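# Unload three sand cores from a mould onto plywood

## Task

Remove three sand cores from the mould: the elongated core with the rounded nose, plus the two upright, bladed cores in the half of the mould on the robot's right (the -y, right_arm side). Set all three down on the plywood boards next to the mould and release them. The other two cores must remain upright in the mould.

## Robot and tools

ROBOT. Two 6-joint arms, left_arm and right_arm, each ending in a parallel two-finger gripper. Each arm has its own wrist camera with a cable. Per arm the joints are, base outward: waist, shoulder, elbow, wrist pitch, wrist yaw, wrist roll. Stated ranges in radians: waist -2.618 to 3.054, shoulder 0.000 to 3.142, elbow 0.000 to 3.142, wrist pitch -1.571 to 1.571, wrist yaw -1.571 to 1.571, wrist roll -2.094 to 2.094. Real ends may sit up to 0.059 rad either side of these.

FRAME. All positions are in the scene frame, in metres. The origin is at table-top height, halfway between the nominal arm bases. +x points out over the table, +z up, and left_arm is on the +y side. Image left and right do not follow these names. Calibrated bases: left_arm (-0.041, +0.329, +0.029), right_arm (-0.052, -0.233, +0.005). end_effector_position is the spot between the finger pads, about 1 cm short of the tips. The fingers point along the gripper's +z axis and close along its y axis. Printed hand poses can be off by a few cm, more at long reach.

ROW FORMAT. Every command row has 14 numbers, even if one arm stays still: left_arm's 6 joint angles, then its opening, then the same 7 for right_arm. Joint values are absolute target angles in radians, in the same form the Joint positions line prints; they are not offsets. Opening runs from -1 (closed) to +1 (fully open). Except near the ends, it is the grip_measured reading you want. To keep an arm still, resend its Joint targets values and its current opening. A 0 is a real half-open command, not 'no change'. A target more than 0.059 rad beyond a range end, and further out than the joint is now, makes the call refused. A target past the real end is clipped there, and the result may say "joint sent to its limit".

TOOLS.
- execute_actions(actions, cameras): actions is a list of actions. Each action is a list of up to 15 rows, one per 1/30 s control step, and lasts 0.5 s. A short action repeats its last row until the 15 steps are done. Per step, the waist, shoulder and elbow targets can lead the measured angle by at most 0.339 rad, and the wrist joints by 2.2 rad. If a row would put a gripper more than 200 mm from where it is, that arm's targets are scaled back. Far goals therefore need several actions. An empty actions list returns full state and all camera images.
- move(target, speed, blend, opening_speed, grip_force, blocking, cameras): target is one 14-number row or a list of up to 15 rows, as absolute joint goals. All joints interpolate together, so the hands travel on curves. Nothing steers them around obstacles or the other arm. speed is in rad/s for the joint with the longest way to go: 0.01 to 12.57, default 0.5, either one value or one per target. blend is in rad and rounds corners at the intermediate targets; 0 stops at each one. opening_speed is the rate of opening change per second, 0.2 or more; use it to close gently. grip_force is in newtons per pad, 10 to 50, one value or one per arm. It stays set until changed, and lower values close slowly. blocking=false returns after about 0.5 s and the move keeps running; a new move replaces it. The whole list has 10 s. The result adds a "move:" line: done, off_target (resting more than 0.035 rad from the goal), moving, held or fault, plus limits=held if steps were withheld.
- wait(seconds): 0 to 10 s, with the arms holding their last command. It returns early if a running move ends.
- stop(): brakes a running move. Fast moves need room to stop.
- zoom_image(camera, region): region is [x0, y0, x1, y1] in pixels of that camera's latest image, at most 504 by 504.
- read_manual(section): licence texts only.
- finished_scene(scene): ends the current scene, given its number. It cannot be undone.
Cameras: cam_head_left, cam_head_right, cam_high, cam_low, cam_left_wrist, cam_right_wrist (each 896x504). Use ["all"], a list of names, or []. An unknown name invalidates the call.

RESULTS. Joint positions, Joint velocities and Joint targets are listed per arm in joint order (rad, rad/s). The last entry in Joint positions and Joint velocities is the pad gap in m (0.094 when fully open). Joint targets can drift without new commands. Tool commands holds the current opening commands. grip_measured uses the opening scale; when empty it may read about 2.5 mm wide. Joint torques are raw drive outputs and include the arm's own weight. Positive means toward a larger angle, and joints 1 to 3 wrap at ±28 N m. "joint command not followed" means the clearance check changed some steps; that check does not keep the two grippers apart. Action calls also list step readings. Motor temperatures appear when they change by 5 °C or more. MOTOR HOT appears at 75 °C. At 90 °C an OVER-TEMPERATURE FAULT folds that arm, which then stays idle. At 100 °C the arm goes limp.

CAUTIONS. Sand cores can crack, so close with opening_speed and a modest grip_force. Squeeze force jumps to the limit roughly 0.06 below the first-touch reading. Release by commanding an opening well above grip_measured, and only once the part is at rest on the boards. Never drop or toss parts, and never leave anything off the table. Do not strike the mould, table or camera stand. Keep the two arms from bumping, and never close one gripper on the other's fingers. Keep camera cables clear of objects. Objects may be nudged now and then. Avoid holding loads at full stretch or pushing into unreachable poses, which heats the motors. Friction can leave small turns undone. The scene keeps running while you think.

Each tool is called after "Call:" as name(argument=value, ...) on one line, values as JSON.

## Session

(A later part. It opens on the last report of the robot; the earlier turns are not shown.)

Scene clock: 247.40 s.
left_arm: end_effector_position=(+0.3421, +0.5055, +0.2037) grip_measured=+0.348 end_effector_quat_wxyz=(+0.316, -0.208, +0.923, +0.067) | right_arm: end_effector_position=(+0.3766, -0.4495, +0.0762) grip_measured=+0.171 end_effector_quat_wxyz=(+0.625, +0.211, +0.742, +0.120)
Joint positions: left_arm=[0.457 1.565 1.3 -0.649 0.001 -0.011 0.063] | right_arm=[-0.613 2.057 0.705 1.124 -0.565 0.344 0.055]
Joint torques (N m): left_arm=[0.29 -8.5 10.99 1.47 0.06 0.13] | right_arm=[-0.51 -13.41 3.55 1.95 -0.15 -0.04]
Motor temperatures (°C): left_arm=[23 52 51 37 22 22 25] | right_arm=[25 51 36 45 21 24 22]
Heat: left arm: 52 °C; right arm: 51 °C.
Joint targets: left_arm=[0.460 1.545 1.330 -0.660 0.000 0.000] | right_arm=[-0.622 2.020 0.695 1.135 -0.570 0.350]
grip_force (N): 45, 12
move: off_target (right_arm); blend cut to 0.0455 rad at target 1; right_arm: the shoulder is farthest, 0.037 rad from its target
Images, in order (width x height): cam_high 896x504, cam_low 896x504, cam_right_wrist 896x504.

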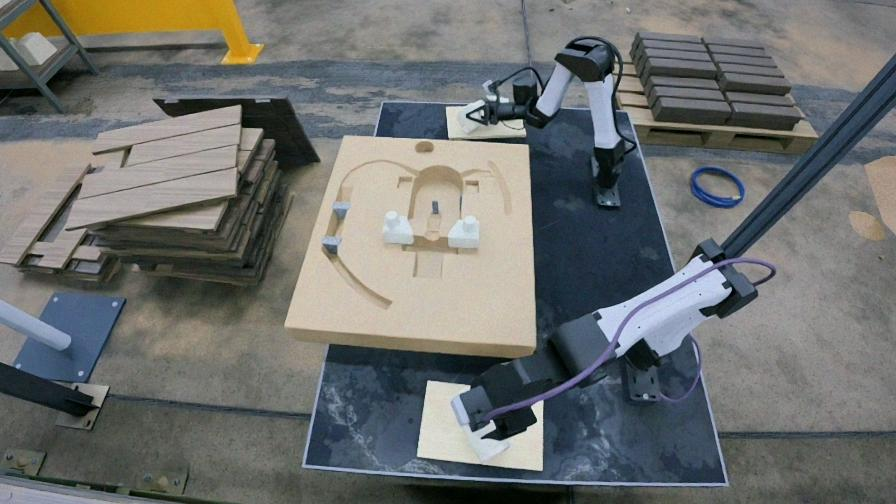

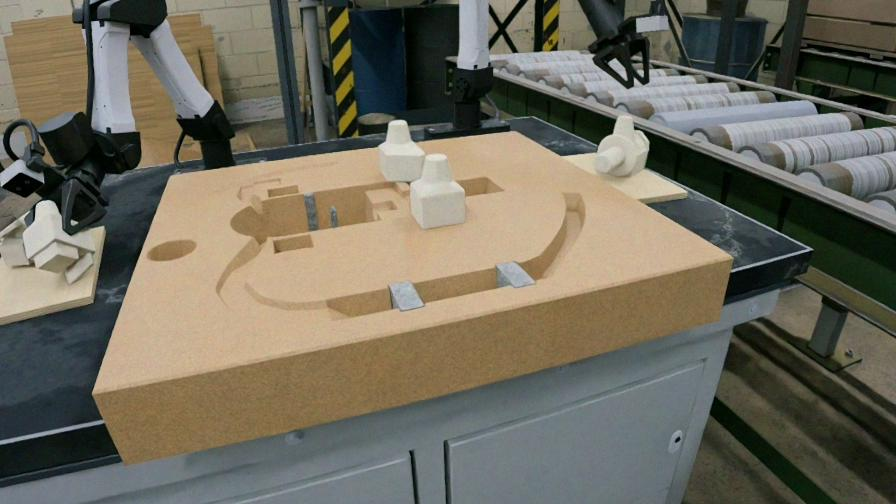

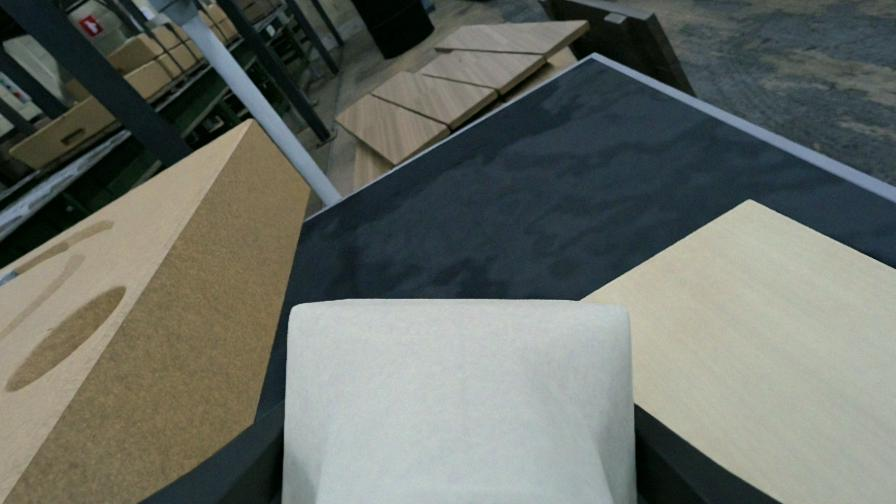

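Call:
move(target=[[0.46, 1.545, 1.33, -0.66, 0.0, 0.0, 0.35, -0.555, 2.04, 0.91, 0.955, -0.498, 0.35, 0.08],[0.46, 1.545, 1.33, -0.66, 0.0, 0.0, 0.35, -0.555, 2.088, 0.894, 1.009, -0.498, 0.35, 0.08]], speed=0.2, grip_force=[45, 28], blend=0.02, cameras=["cam_low","cam_high"])

Call:
zoom_image(camera="cam_low", region=[0, 80, 200, 300])

Call:
zoom_image(camera="cam_high", region=[400, 60, 560, 160])

Scene clock: 261.53 s.
left_arm: end_effector_position=(+0.3421, +0.5055, +0.2037) grip_measured=+0.348 end_effector_quat_wxyz=(+0.316, -0.208, +0.923, +0.067) | right_arm: end_effector_position=(+0.4137, -0.4551, +0.0784) grip_measured=+0.167 end_effector_quat_wxyz=(+0.605, +0.220, +0.755, +0.121)
Joint positions: left_arm=[0.457 1.565 1.3 -0.649 0.001 -0.011 0.063] | right_arm=[-0.56 2.083 0.868 0.939 -0.507 0.345 0.055]
Joint torques (N m): left_arm=[0.2 -8.42 11.03 1.45 0.07 0.12] | right_arm=[0.77 -10.25 6.87 2.44 -0.01 -0.03]
Heat: left arm: 52 °C; right arm: 53 °C.
Joint targets: left_arm=[0.460 1.545 1.330 -0.660 0.000 0.000] | right_arm=[-0.555 2.088 0.894 1.009 -0.498 0.350]
grip_force (N): 45, 28
move: off_target (right_arm); right_arm: the wrist pitch is farthest, 0.070 rad from its target
Images, in order (width x height): cam_high 896x504, cam_low 896x504.

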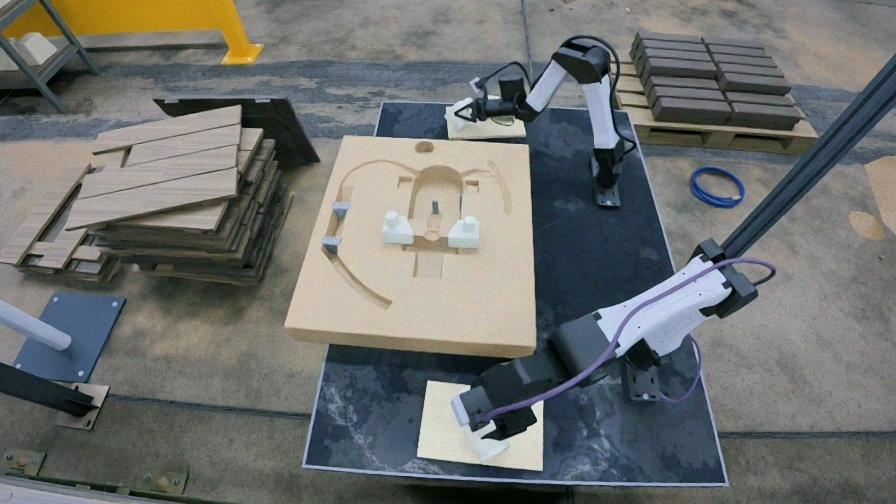

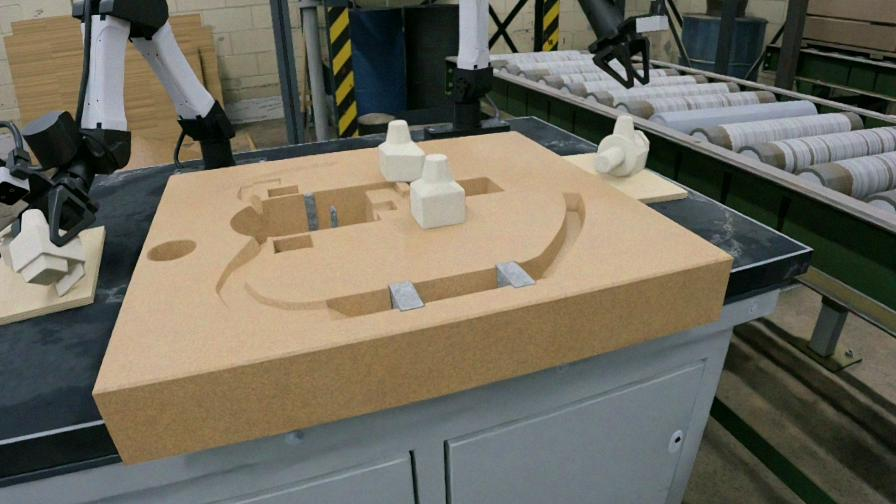

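Scaled by 2.291 from the camera's 896x504 image, which has a finer 1280x720 frame.

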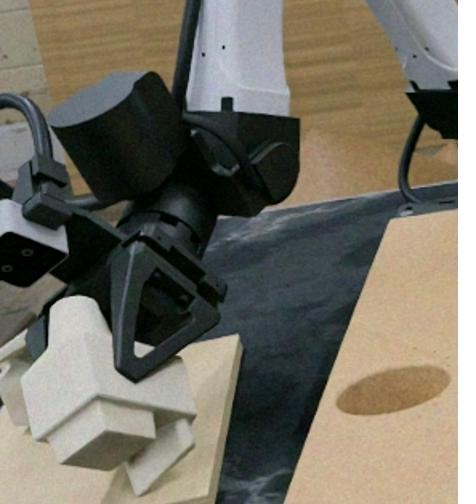

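Scaled by 3.150 from the camera's 896x504 image, which has a finer 1280x720 frame.

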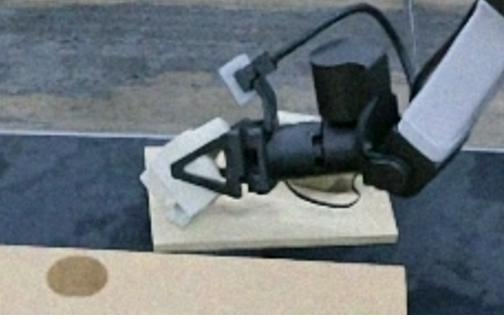

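Call:
move(target=[[0.46, 1.545, 1.33, -0.66, 0.0, 0.0, 0.35, -0.598, 2.055, 0.776, 1.08, -0.535, 0.36, 0.08],[0.46, 1.545, 1.33, -0.66, 0.0, 0.0, 0.35, -0.635, 2.075, 0.69, 1.15, -0.57, 0.37, 0.08]], speed=0.12, blend=0.05, grip_force=[45, 12], cameras=["cam_low","cam_high","cam_right_wrist"])

Call:
zoom_image(camera="cam_low", region=[0, 80, 200, 300])

Call:
zoom_image(camera="cam_high", region=[400, 60, 560, 160])

Scene clock: 268.83 s.
left_arm: end_effector_position=(+0.3421, +0.5055, +0.2037) grip_measured=+0.348 end_effector_quat_wxyz=(+0.316, -0.208, +0.923, +0.067) | right_arm: end_effector_position=(+0.3750, -0.4553, +0.0750) grip_measured=+0.169 end_effector_quat_wxyz=(+0.632, +0.217, +0.734, +0.120)
Joint positions: left_arm=[0.457 1.565 1.3 -0.649 0.001 -0.011 0.063] | right_arm=[-0.625 2.083 0.706 1.172 -0.566 0.365 0.055]
Joint torques (N m): left_arm=[0.21 -8.46 10.95 1.44 0.07 0.11] | right_arm=[-0.51 -10.88 2.95 1.68 -0.13 -0.07]
Heat: left arm: 52 °C; right arm: 51 °C.
Joint targets: left_arm=[0.460 1.545 1.330 -0.660 0.000 0.000] | right_arm=[-0.635 2.075 0.690 1.150 -0.570 0.370]
grip_force (N): 45, 12
move: done; blend cut to 0.043 rad at target 1
Images, in order (width x height): cam_high 896x504, cam_low 896x504, cam_right_wrist 896x504.

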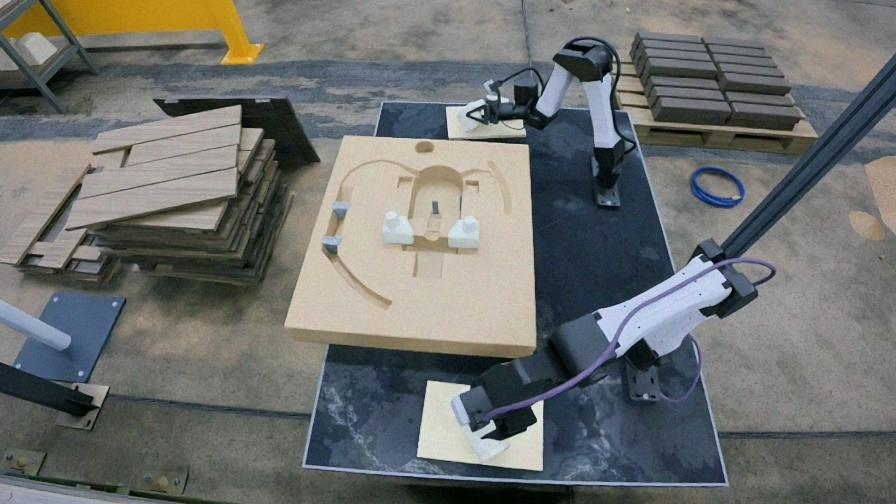

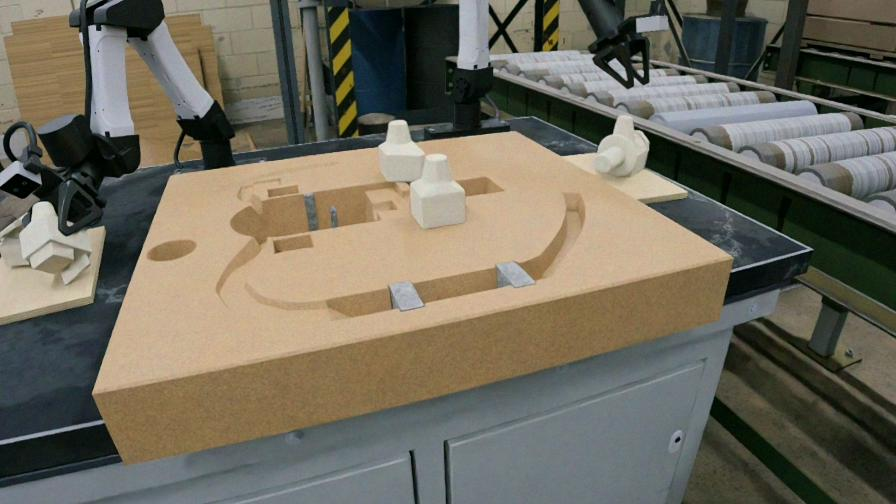

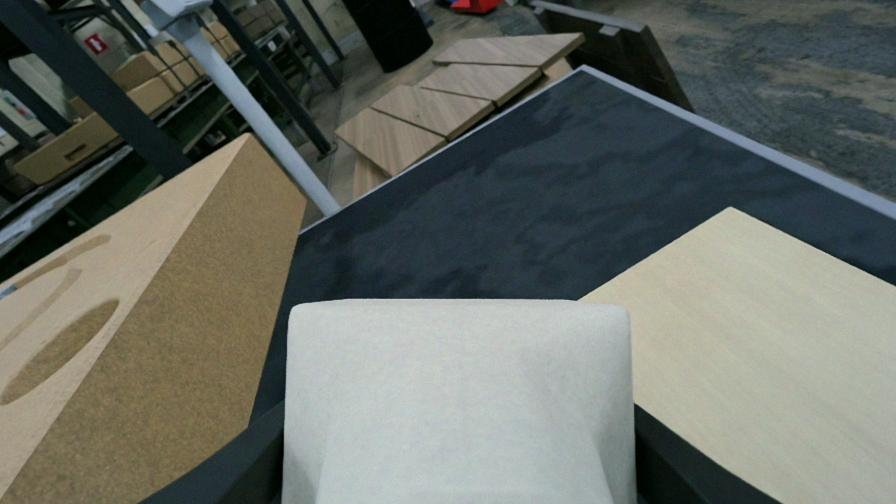

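Scaled by 2.291 from the camera's 896x504 image, which has a finer 1280x720 frame.

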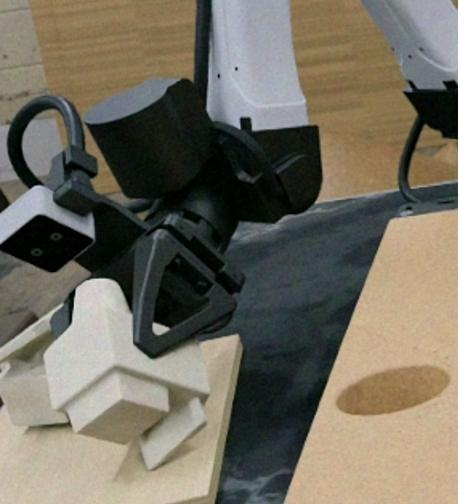

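Scaled by 3.150 from the camera's 896x504 image, which has a finer 1280x720 frame.

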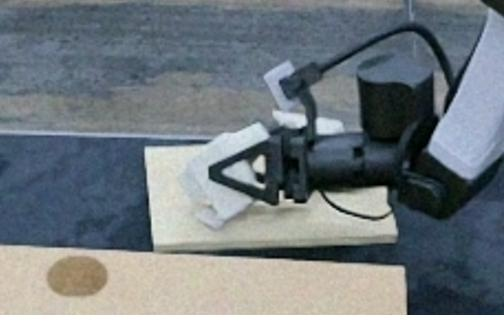

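Call:
move(target=[[0.46, 1.545, 1.33, -0.66, 0.0, 0.0, 0.35, -0.59, 2.02, 0.79, 1.06, -0.53, 0.36, 0.08],[0.46, 1.545, 1.33, -0.66, 0.0, 0.0, 0.35, -0.552, 2.04, 0.91, 0.955, -0.49, 0.36, 0.08],[0.46, 1.545, 1.33, -0.66, 0.0, 0.0, 0.35, -0.555, 2.10, 0.90, 1.015, -0.498, 0.36, 0.08],[0.46, 1.545, 1.33, -0.66, 0.0, 0.0, 0.35, -0.598, 2.105, 0.776, 1.08, -0.535, 0.37, 0.08],[0.46, 1.545, 1.33, -0.66, 0.0, 0.0, 0.35, -0.635, 2.13, 0.69, 1.15, -0.57, 0.38, 0.08]], speed=[0.25,0.25,0.15,0.12,0.12], blend=[0.03,0.03,0.01,0.04,0], grip_force=[45, 12], cameras=["cam_low","cam_high","cam_right_wrist"])

Call:
zoom_image(camera="cam_low", region=[0, 80, 200, 300])

Call:
zoom_image(camera="cam_high", region=[400, 60, 560, 160])

Scene clock: 283.70 s.
left_arm: end_effector_position=(+0.3421, +0.5055, +0.2037) grip_measured=+0.348 end_effector_quat_wxyz=(+0.316, -0.208, +0.923, +0.067) | right_arm: end_effector_position=(+0.3754, -0.4523, +0.0697) grip_measured=+0.169 end_effector_quat_wxyz=(+0.630, +0.217, +0.734, +0.130)
Joint positions: left_arm=[0.457 1.565 1.3 -0.649 0.001 -0.011 0.063] | right_arm=[-0.624 2.104 0.706 1.191 -0.58 0.377 0.055]
Joint torques (N m): left_arm=[0.27 -8.42 11 1.46 0.09 0.12] | right_arm=[-0.84 -7.45 2.76 1.49 0.01 -0.07]
Heat: left arm: 52 °C; right arm: 49 °C.
Joint targets: left_arm=[0.460 1.545 1.330 -0.660 0.000 0.000] | right_arm=[-0.635 2.130 0.690 1.150 -0.570 0.380]
grip_force (N): 45, 12
move: off_target (right_arm); right_arm: the wrist pitch is farthest, 0.041 rad from its target
Images, in order (width x height): cam_high 896x504, cam_low 896x504, cam_right_wrist 896x504.

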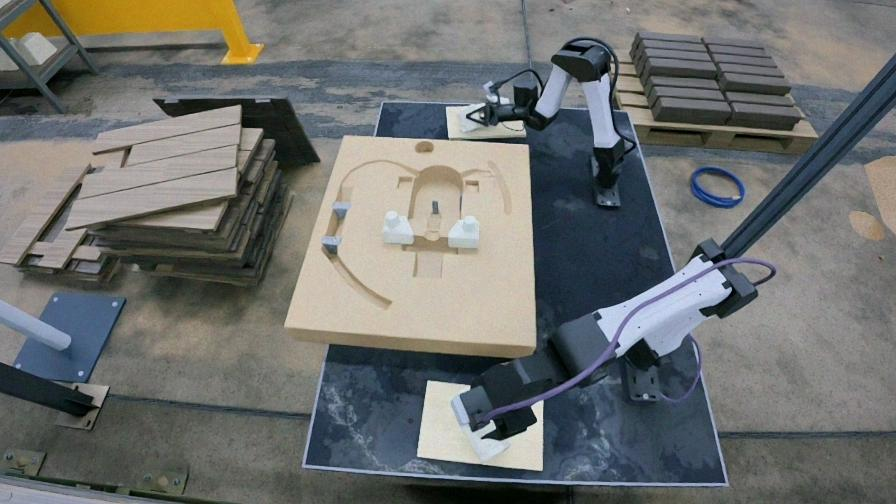

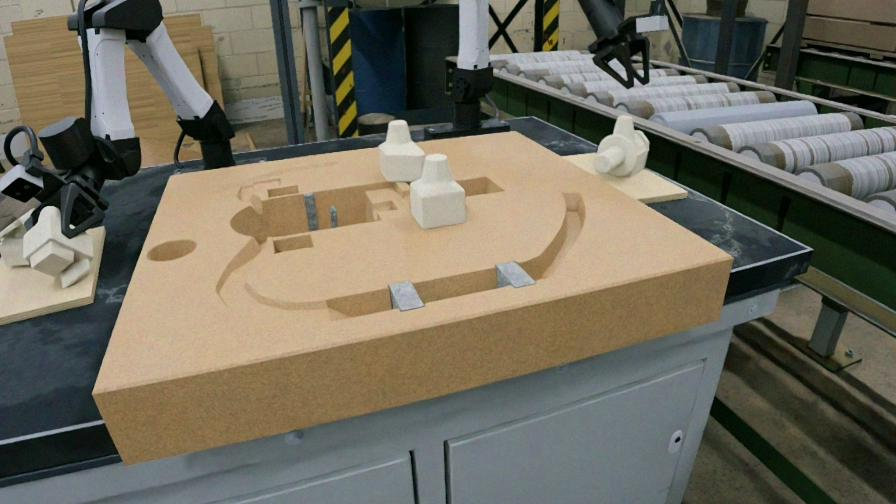

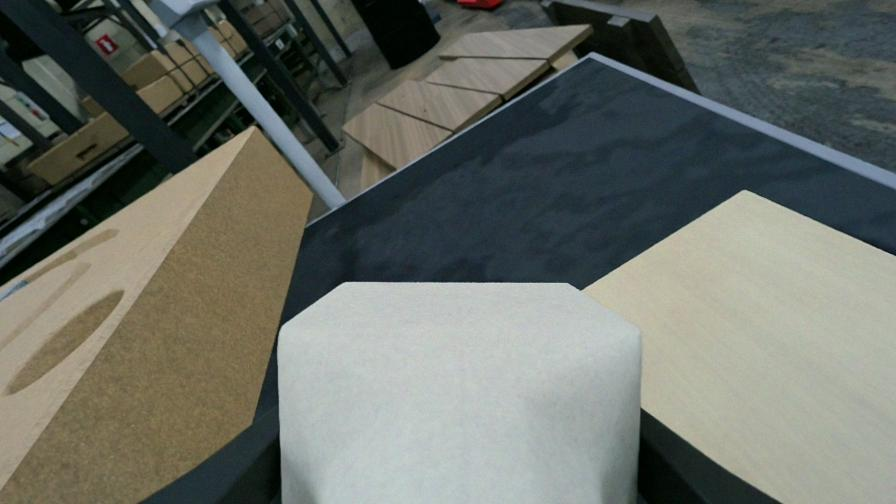

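Scaled by 2.291 from the camera's 896x504 image, which has a finer 1280x720 frame.

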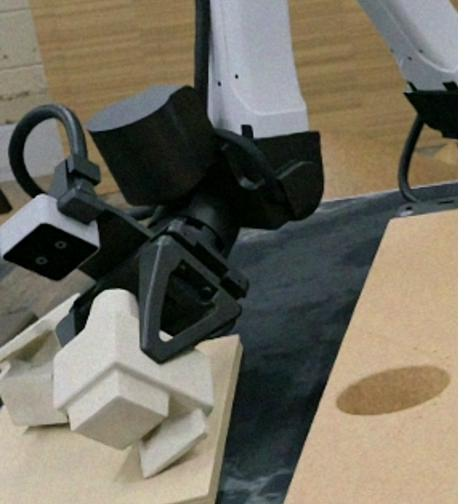

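Scaled by 3.150 from the camera's 896x504 image, which has a finer 1280x720 frame.

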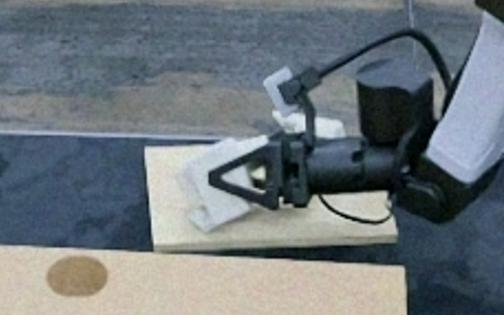

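Call:
move(target=[[0.46, 1.545, 1.33, -0.66, 0.0, 0.0, 0.35, -0.59, 2.02, 0.79, 1.06, -0.53, 0.37, 0.08],[0.46, 1.545, 1.33, -0.66, 0.0, 0.0, 0.35, -0.552, 2.05, 0.91, 0.955, -0.49, 0.37, 0.08],[0.46, 1.545, 1.33, -0.66, 0.0, 0.0, 0.35, -0.555, 2.125, 0.90, 1.01, -0.498, 0.37, 0.08],[0.46, 1.545, 1.33, -0.66, 0.0, 0.0, 0.35, -0.598, 2.145, 0.776, 1.08, -0.535, 0.38, 0.08],[0.46, 1.545, 1.33, -0.66, 0.0, 0.0, 0.35, -0.635, 2.175, 0.69, 1.13, -0.57, 0.39, 0.08]], speed=[0.3,0.3,0.15,0.12,0.12], blend=[0.03,0.03,0.01,0.04,0], cameras=["cam_low","cam_high","cam_right_wrist"])

Call:
zoom_image(camera="cam_low", region=[0, 80, 200, 300])

Call:
zoom_image(camera="cam_high", region=[400, 60, 560, 160])

Scene clock: 294.40 s.
left_arm: end_effector_position=(+0.3421, +0.5055, +0.2037) grip_measured=+0.348 end_effector_quat_wxyz=(+0.316, -0.208, +0.923, +0.067) | right_arm: end_effector_position=(+0.3755, -0.4476, +0.0521) grip_measured=+0.169 end_effector_quat_wxyz=(+0.613, +0.225, +0.744, +0.143)
Joint positions: left_arm=[0.457 1.565 1.3 -0.649 0.001 -0.011 0.063] | right_arm=[-0.619 2.141 0.711 1.178 -0.59 0.381 0.055]
Joint torques (N m): left_arm=[0.2 -8.46 10.97 1.45 0.1 0.11] | right_arm=[-1.14 -6.74 2.39 1.38 0.09 0]
Heat: left arm: 52 °C; right arm: 47 °C.
Joint targets: left_arm=[0.460 1.545 1.330 -0.660 0.000 0.000] | right_arm=[-0.635 2.175 0.690 1.130 -0.570 0.390]
grip_force (N): 45, 12
move: off_target (right_arm); right_arm: the wrist pitch is farthest, 0.048 rad from its target
Images, in order (width x height): cam_high 896x504, cam_low 896x504, cam_right_wrist 896x504.

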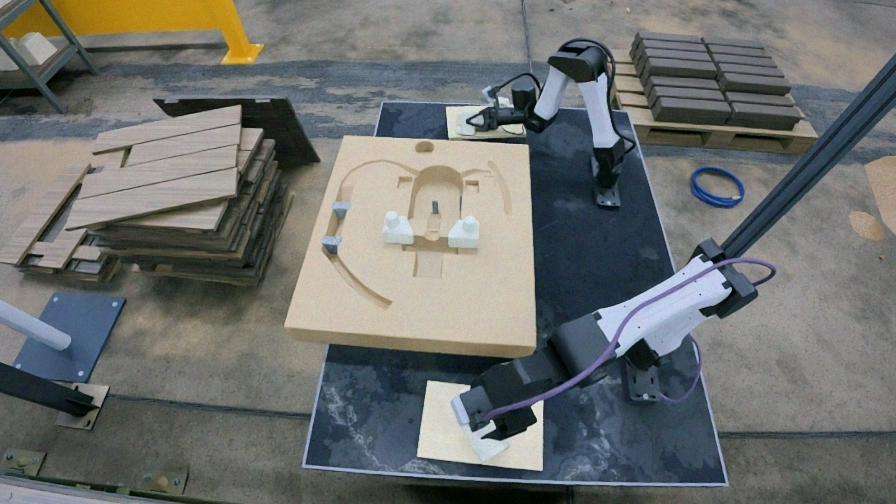

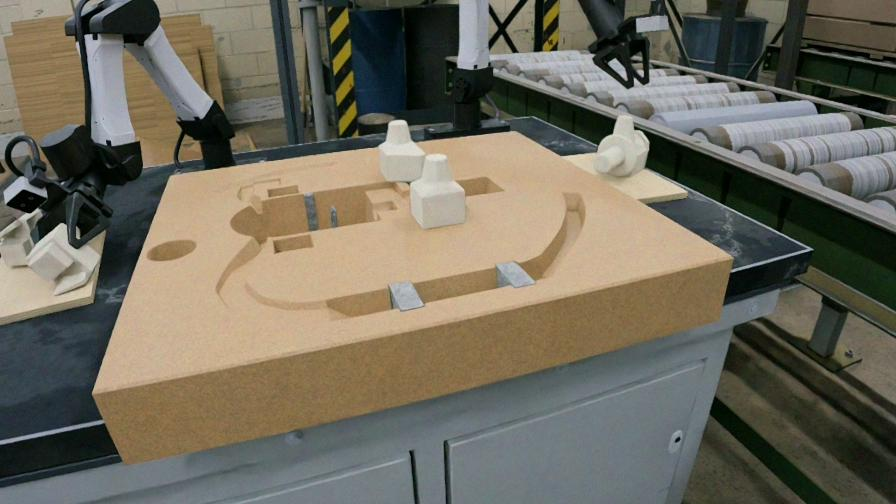

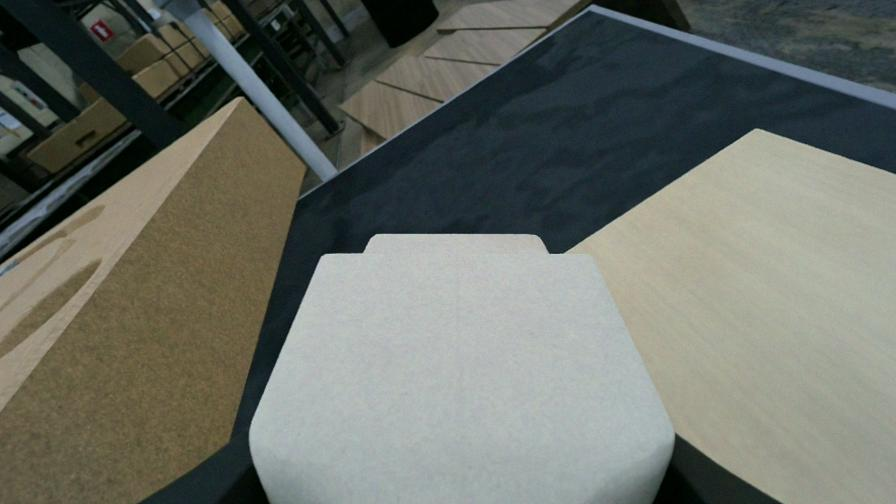

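Scaled by 2.291 from the camera's 896x504 image, which has a finer 1280x720 frame.

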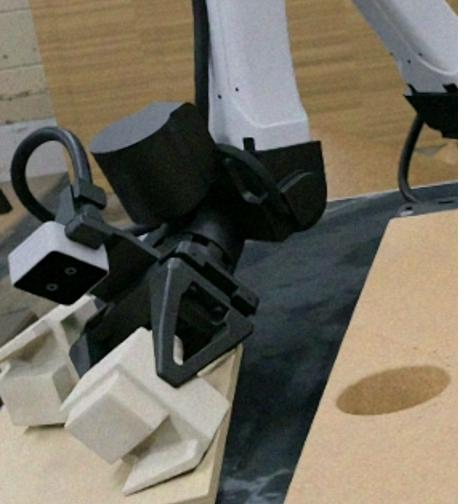

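Scaled by 3.150 from the camera's 896x504 image, which has a finer 1280x720 frame.

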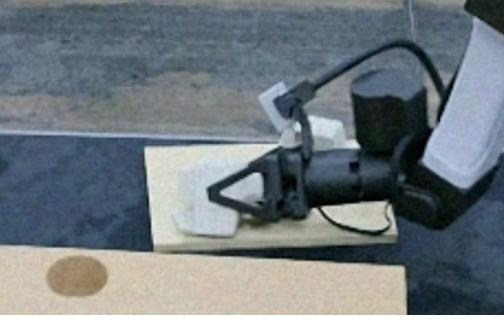

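Call:
move(target=[[0.46, 1.545, 1.33, -0.66, 0.0, 0.0, 0.35, -0.615, 2.152, 0.70, 1.15, -0.58, 0.385, 0.08],[0.46, 1.545, 1.33, -0.66, 0.0, 0.0, 0.35, -0.615, 2.152, 0.70, 1.15, -0.58, 0.385, 0.27]], speed=0.1, opening_speed=0.2, cameras=["cam_low","cam_high","cam_right_wrist"])

Call:
zoom_image(camera="cam_low", region=[0, 80, 200, 300])

Call:
zoom_image(camera="cam_high", region=[400, 60, 560, 160])

Scene clock: 303.87 s.
left_arm: end_effector_position=(+0.3421, +0.5055, +0.2037) grip_measured=+0.348 end_effector_quat_wxyz=(+0.316, -0.208, +0.923, +0.067) | right_arm: end_effector_position=(+0.3762, -0.4469, +0.0540) grip_measured=+0.268 end_effector_quat_wxyz=(+0.616, +0.221, +0.742, +0.143)
Joint positions: left_arm=[0.457 1.565 1.3 -0.649 0.001 -0.011 0.063] | right_arm=[-0.618 2.141 0.711 1.187 -0.592 0.38 0.06]
Joint torques (N m): left_arm=[0.25 -8.43 11.07 1.42 0.05 0.12] | right_arm=[0.51 -9.09 3.08 1.51 0 -0.03]
Heat: left arm: 52 °C; right arm: 47 °C.
Joint targets: left_arm=[0.460 1.545 1.330 -0.660 0.000 0.000] | right_arm=[-0.615 2.152 0.700 1.150 -0.580 0.385]
grip_force (N): 45, 12
move: off_target (right_arm); right_arm: the wrist pitch is farthest, 0.037 rad from its target
Images, in order (width x height): cam_high 896x504, cam_low 896x504, cam_right_wrist 896x504.

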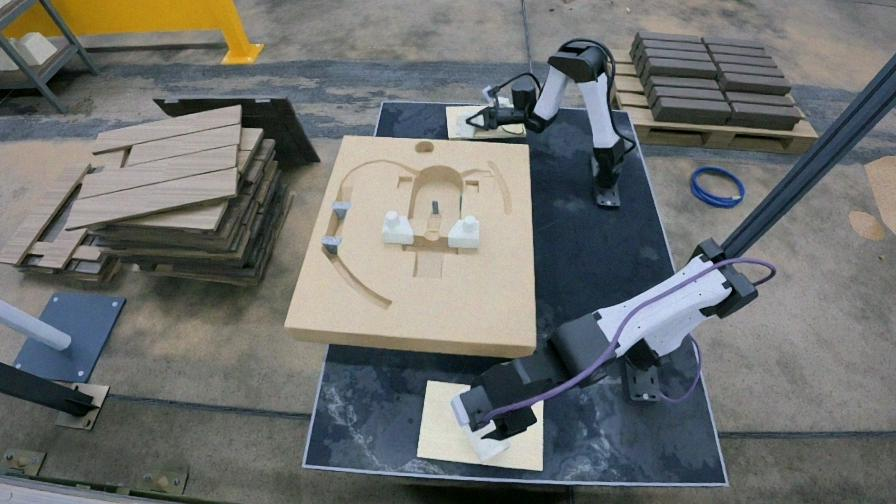

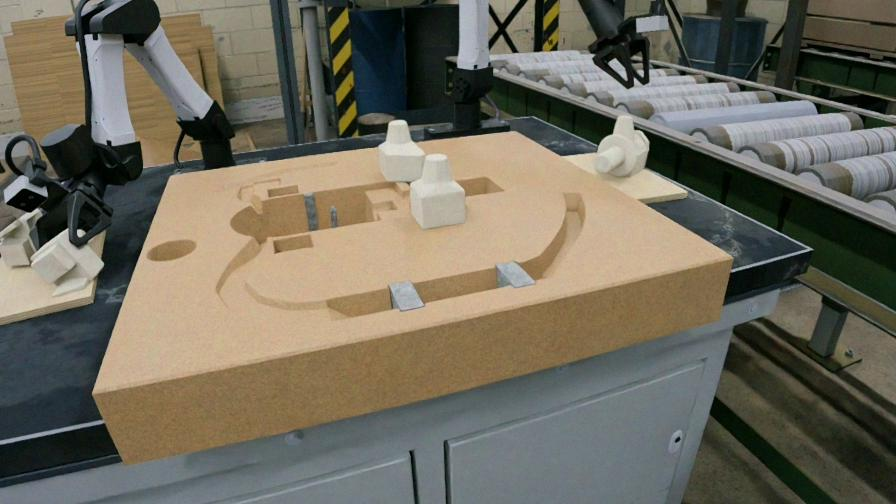

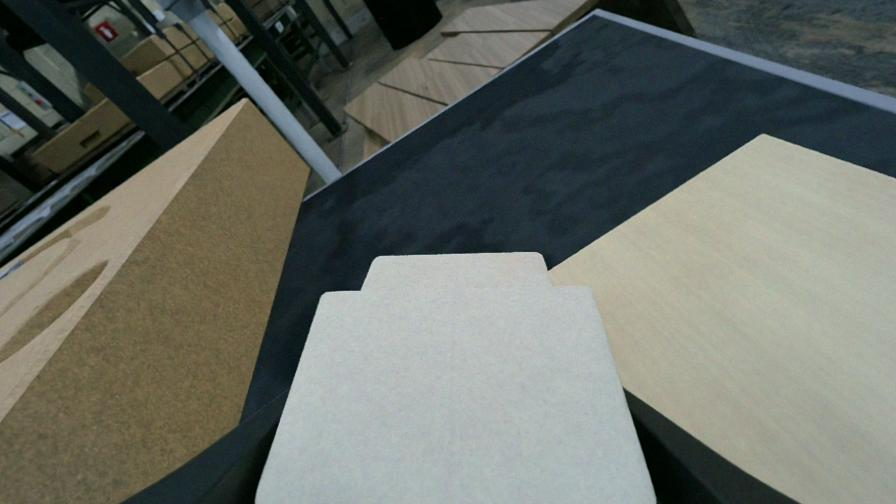

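Scaled by 2.291 from the camera's 896x504 image, which has a finer 1280x720 frame.

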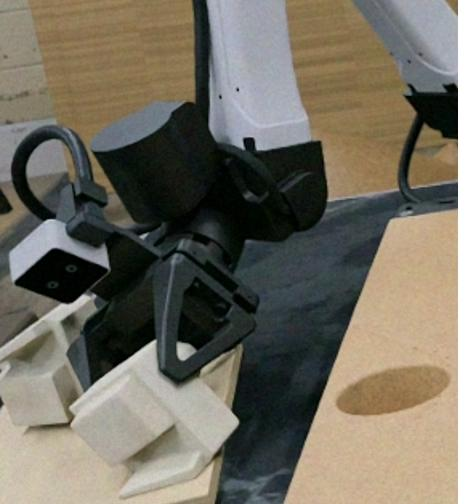

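Scaled by 3.150 from the camera's 896x504 image, which has a finer 1280x720 frame.

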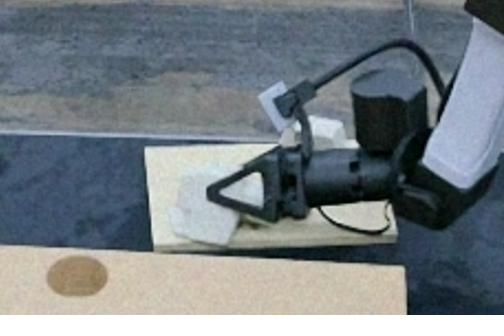

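Call:
move(target=[0.46, 1.545, 1.33, -0.66, 0.0, 0.0, 0.35, -0.648, 2.145, 0.705, 1.15, -0.58, 0.385, 0.27], speed=0.08, cameras=["cam_low","cam_high","cam_right_wrist"])

Call:
zoom_image(camera="cam_low", region=[0, 80, 200, 300])

Scene clock: 318.37 s.
left_arm: end_effector_position=(+0.3421, +0.5055, +0.2037) grip_measured=+0.348 end_effector_quat_wxyz=(+0.316, -0.208, +0.923, +0.067) | right_arm: end_effector_position=(+0.3738, -0.4509, +0.0543) grip_measured=+0.268 end_effector_quat_wxyz=(+0.617, +0.224, +0.741, +0.142)
Joint positions: left_arm=[0.457 1.565 1.3 -0.649 0.001 -0.011 0.063] | right_arm=[-0.63 2.141 0.711 1.188 -0.598 0.38 0.06]
Joint torques (N m): left_arm=[0.27 -8.47 11.04 1.45 0.07 0.13] | right_arm=[-1.36 -9.73 3.4 1.48 0.09 -0.06]
Heat: left arm: 52 °C; right arm: 47 °C.
Joint targets: left_arm=[0.460 1.545 1.330 -0.660 0.000 0.000] | right_arm=[-0.648 2.145 0.705 1.150 -0.580 0.385]
grip_force (N): 45, 12
move: off_target (right_arm); right_arm: the wrist pitch is farthest, 0.038 rad from its target
Images, in order (width x height): cam_high 896x504, cam_low 896x504, cam_right_wrist 896x504.

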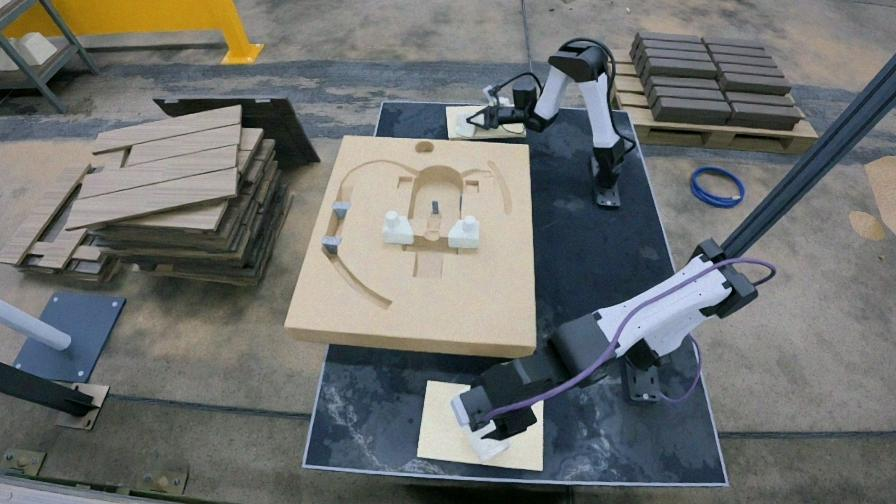

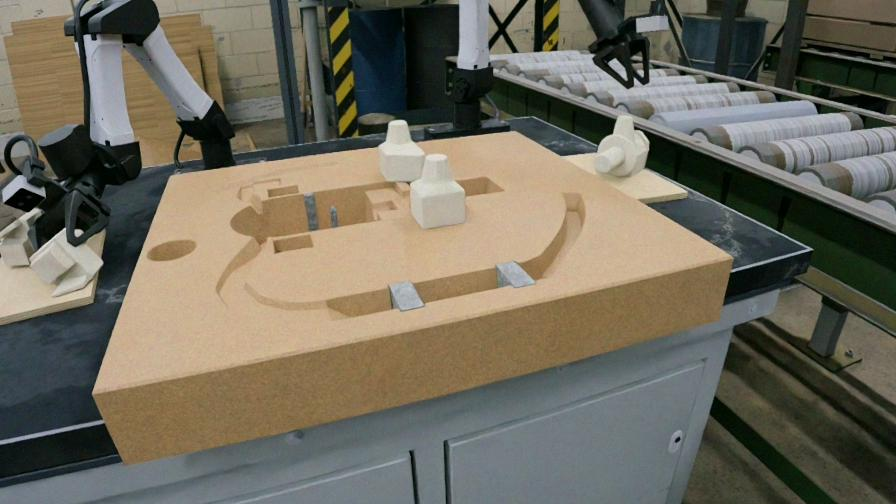

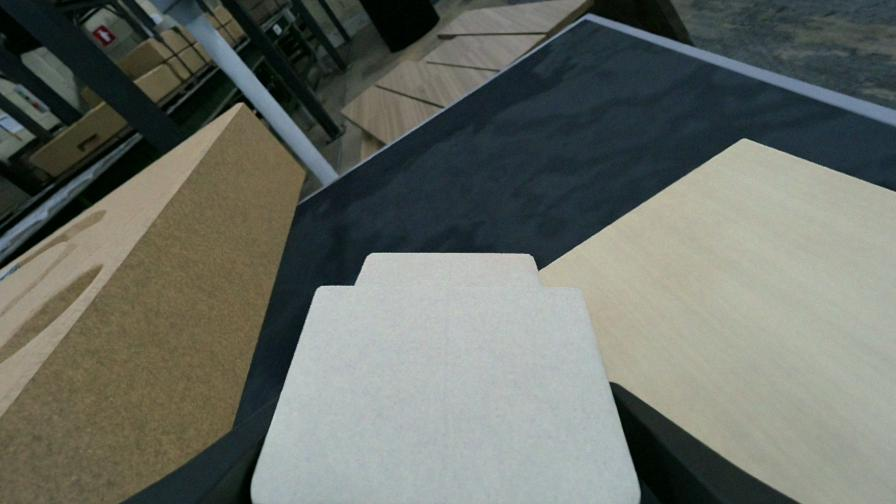

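Scaled by 2.291 from the camera's 896x504 image, which has a finer 1280x720 frame.

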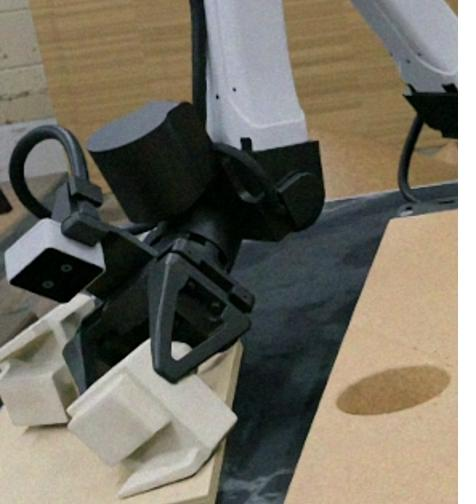

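Call:
move(target=[0.46, 1.545, 1.33, -0.66, 0.0, 0.0, 0.35, -0.668, 2.14, 0.71, 1.15, -0.58, 0.385, 0.27], speed=0.08, cameras=["cam_low","cam_right_wrist"])

Call:
zoom_image(camera="cam_low", region=[0, 80, 200, 300])

Scene clock: 322.97 s.
left_arm: end_effector_position=(+0.3421, +0.5055, +0.2037) grip_measured=+0.348 end_effector_quat_wxyz=(+0.316, -0.208, +0.923, +0.067) | right_arm: end_effector_position=(+0.3717, -0.4524, +0.0547) grip_measured=+0.269 end_effector_quat_wxyz=(+0.617, +0.222, +0.741, +0.145)
Joint positions: left_arm=[0.457 1.565 1.3 -0.649 0.001 -0.011 0.063] | right_arm=[-0.641 2.141 0.711 1.188 -0.617 0.38 0.06]
Joint torques (N m): left_arm=[0.21 -8.49 10.96 1.45 0.08 0.11] | right_arm=[-2.28 -10.26 3.81 1.49 0.31 -0.04]
Heat: left arm: 52 °C; right arm: 47 °C.
Joint targets: left_arm=[0.460 1.545 1.330 -0.660 0.000 0.000] | right_arm=[-0.668 2.140 0.710 1.150 -0.580 0.385]
grip_force (N): 45, 12
move: off_target (right_arm); right_arm: the wrist pitch is farthest, 0.038 rad from its target
Images, in order (width x height): cam_low 896x504, cam_right_wrist 896x504.

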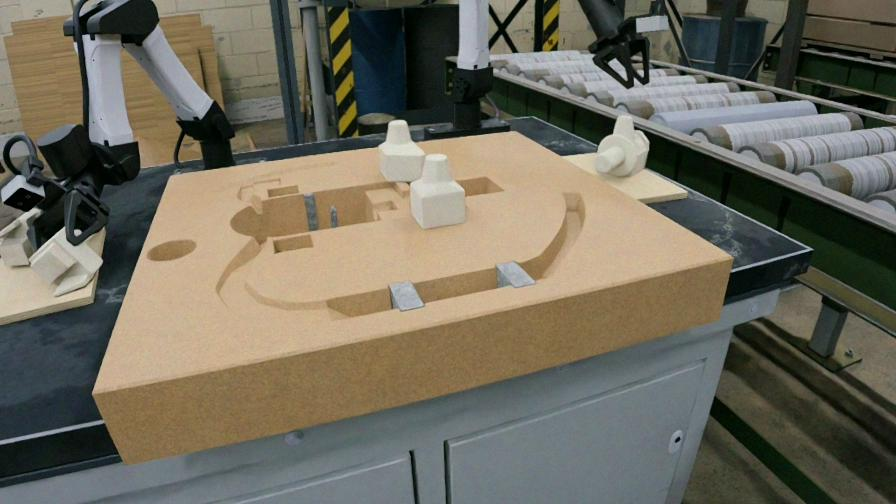

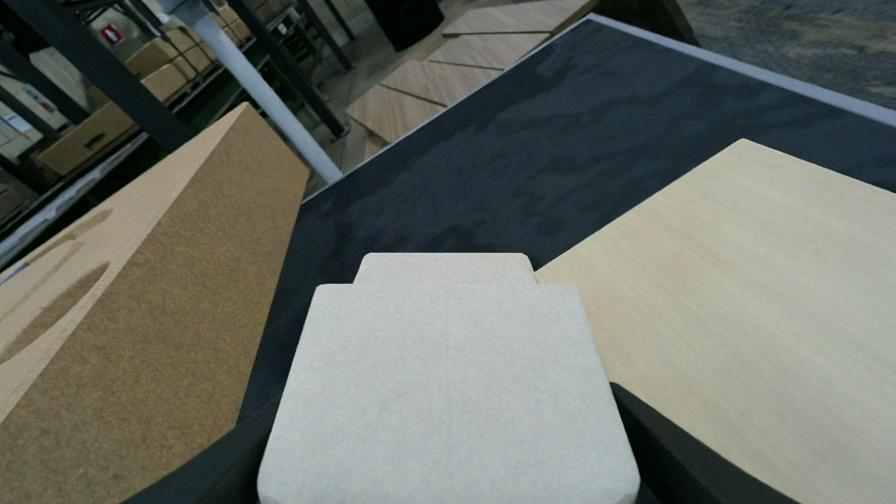

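Scaled by 2.291 from the camera's 896x504 image, which has a finer 1280x720 frame.

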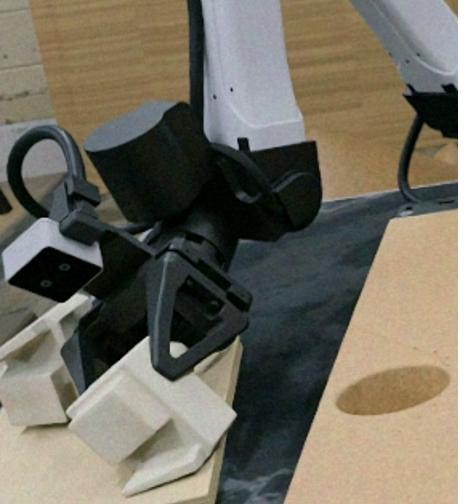

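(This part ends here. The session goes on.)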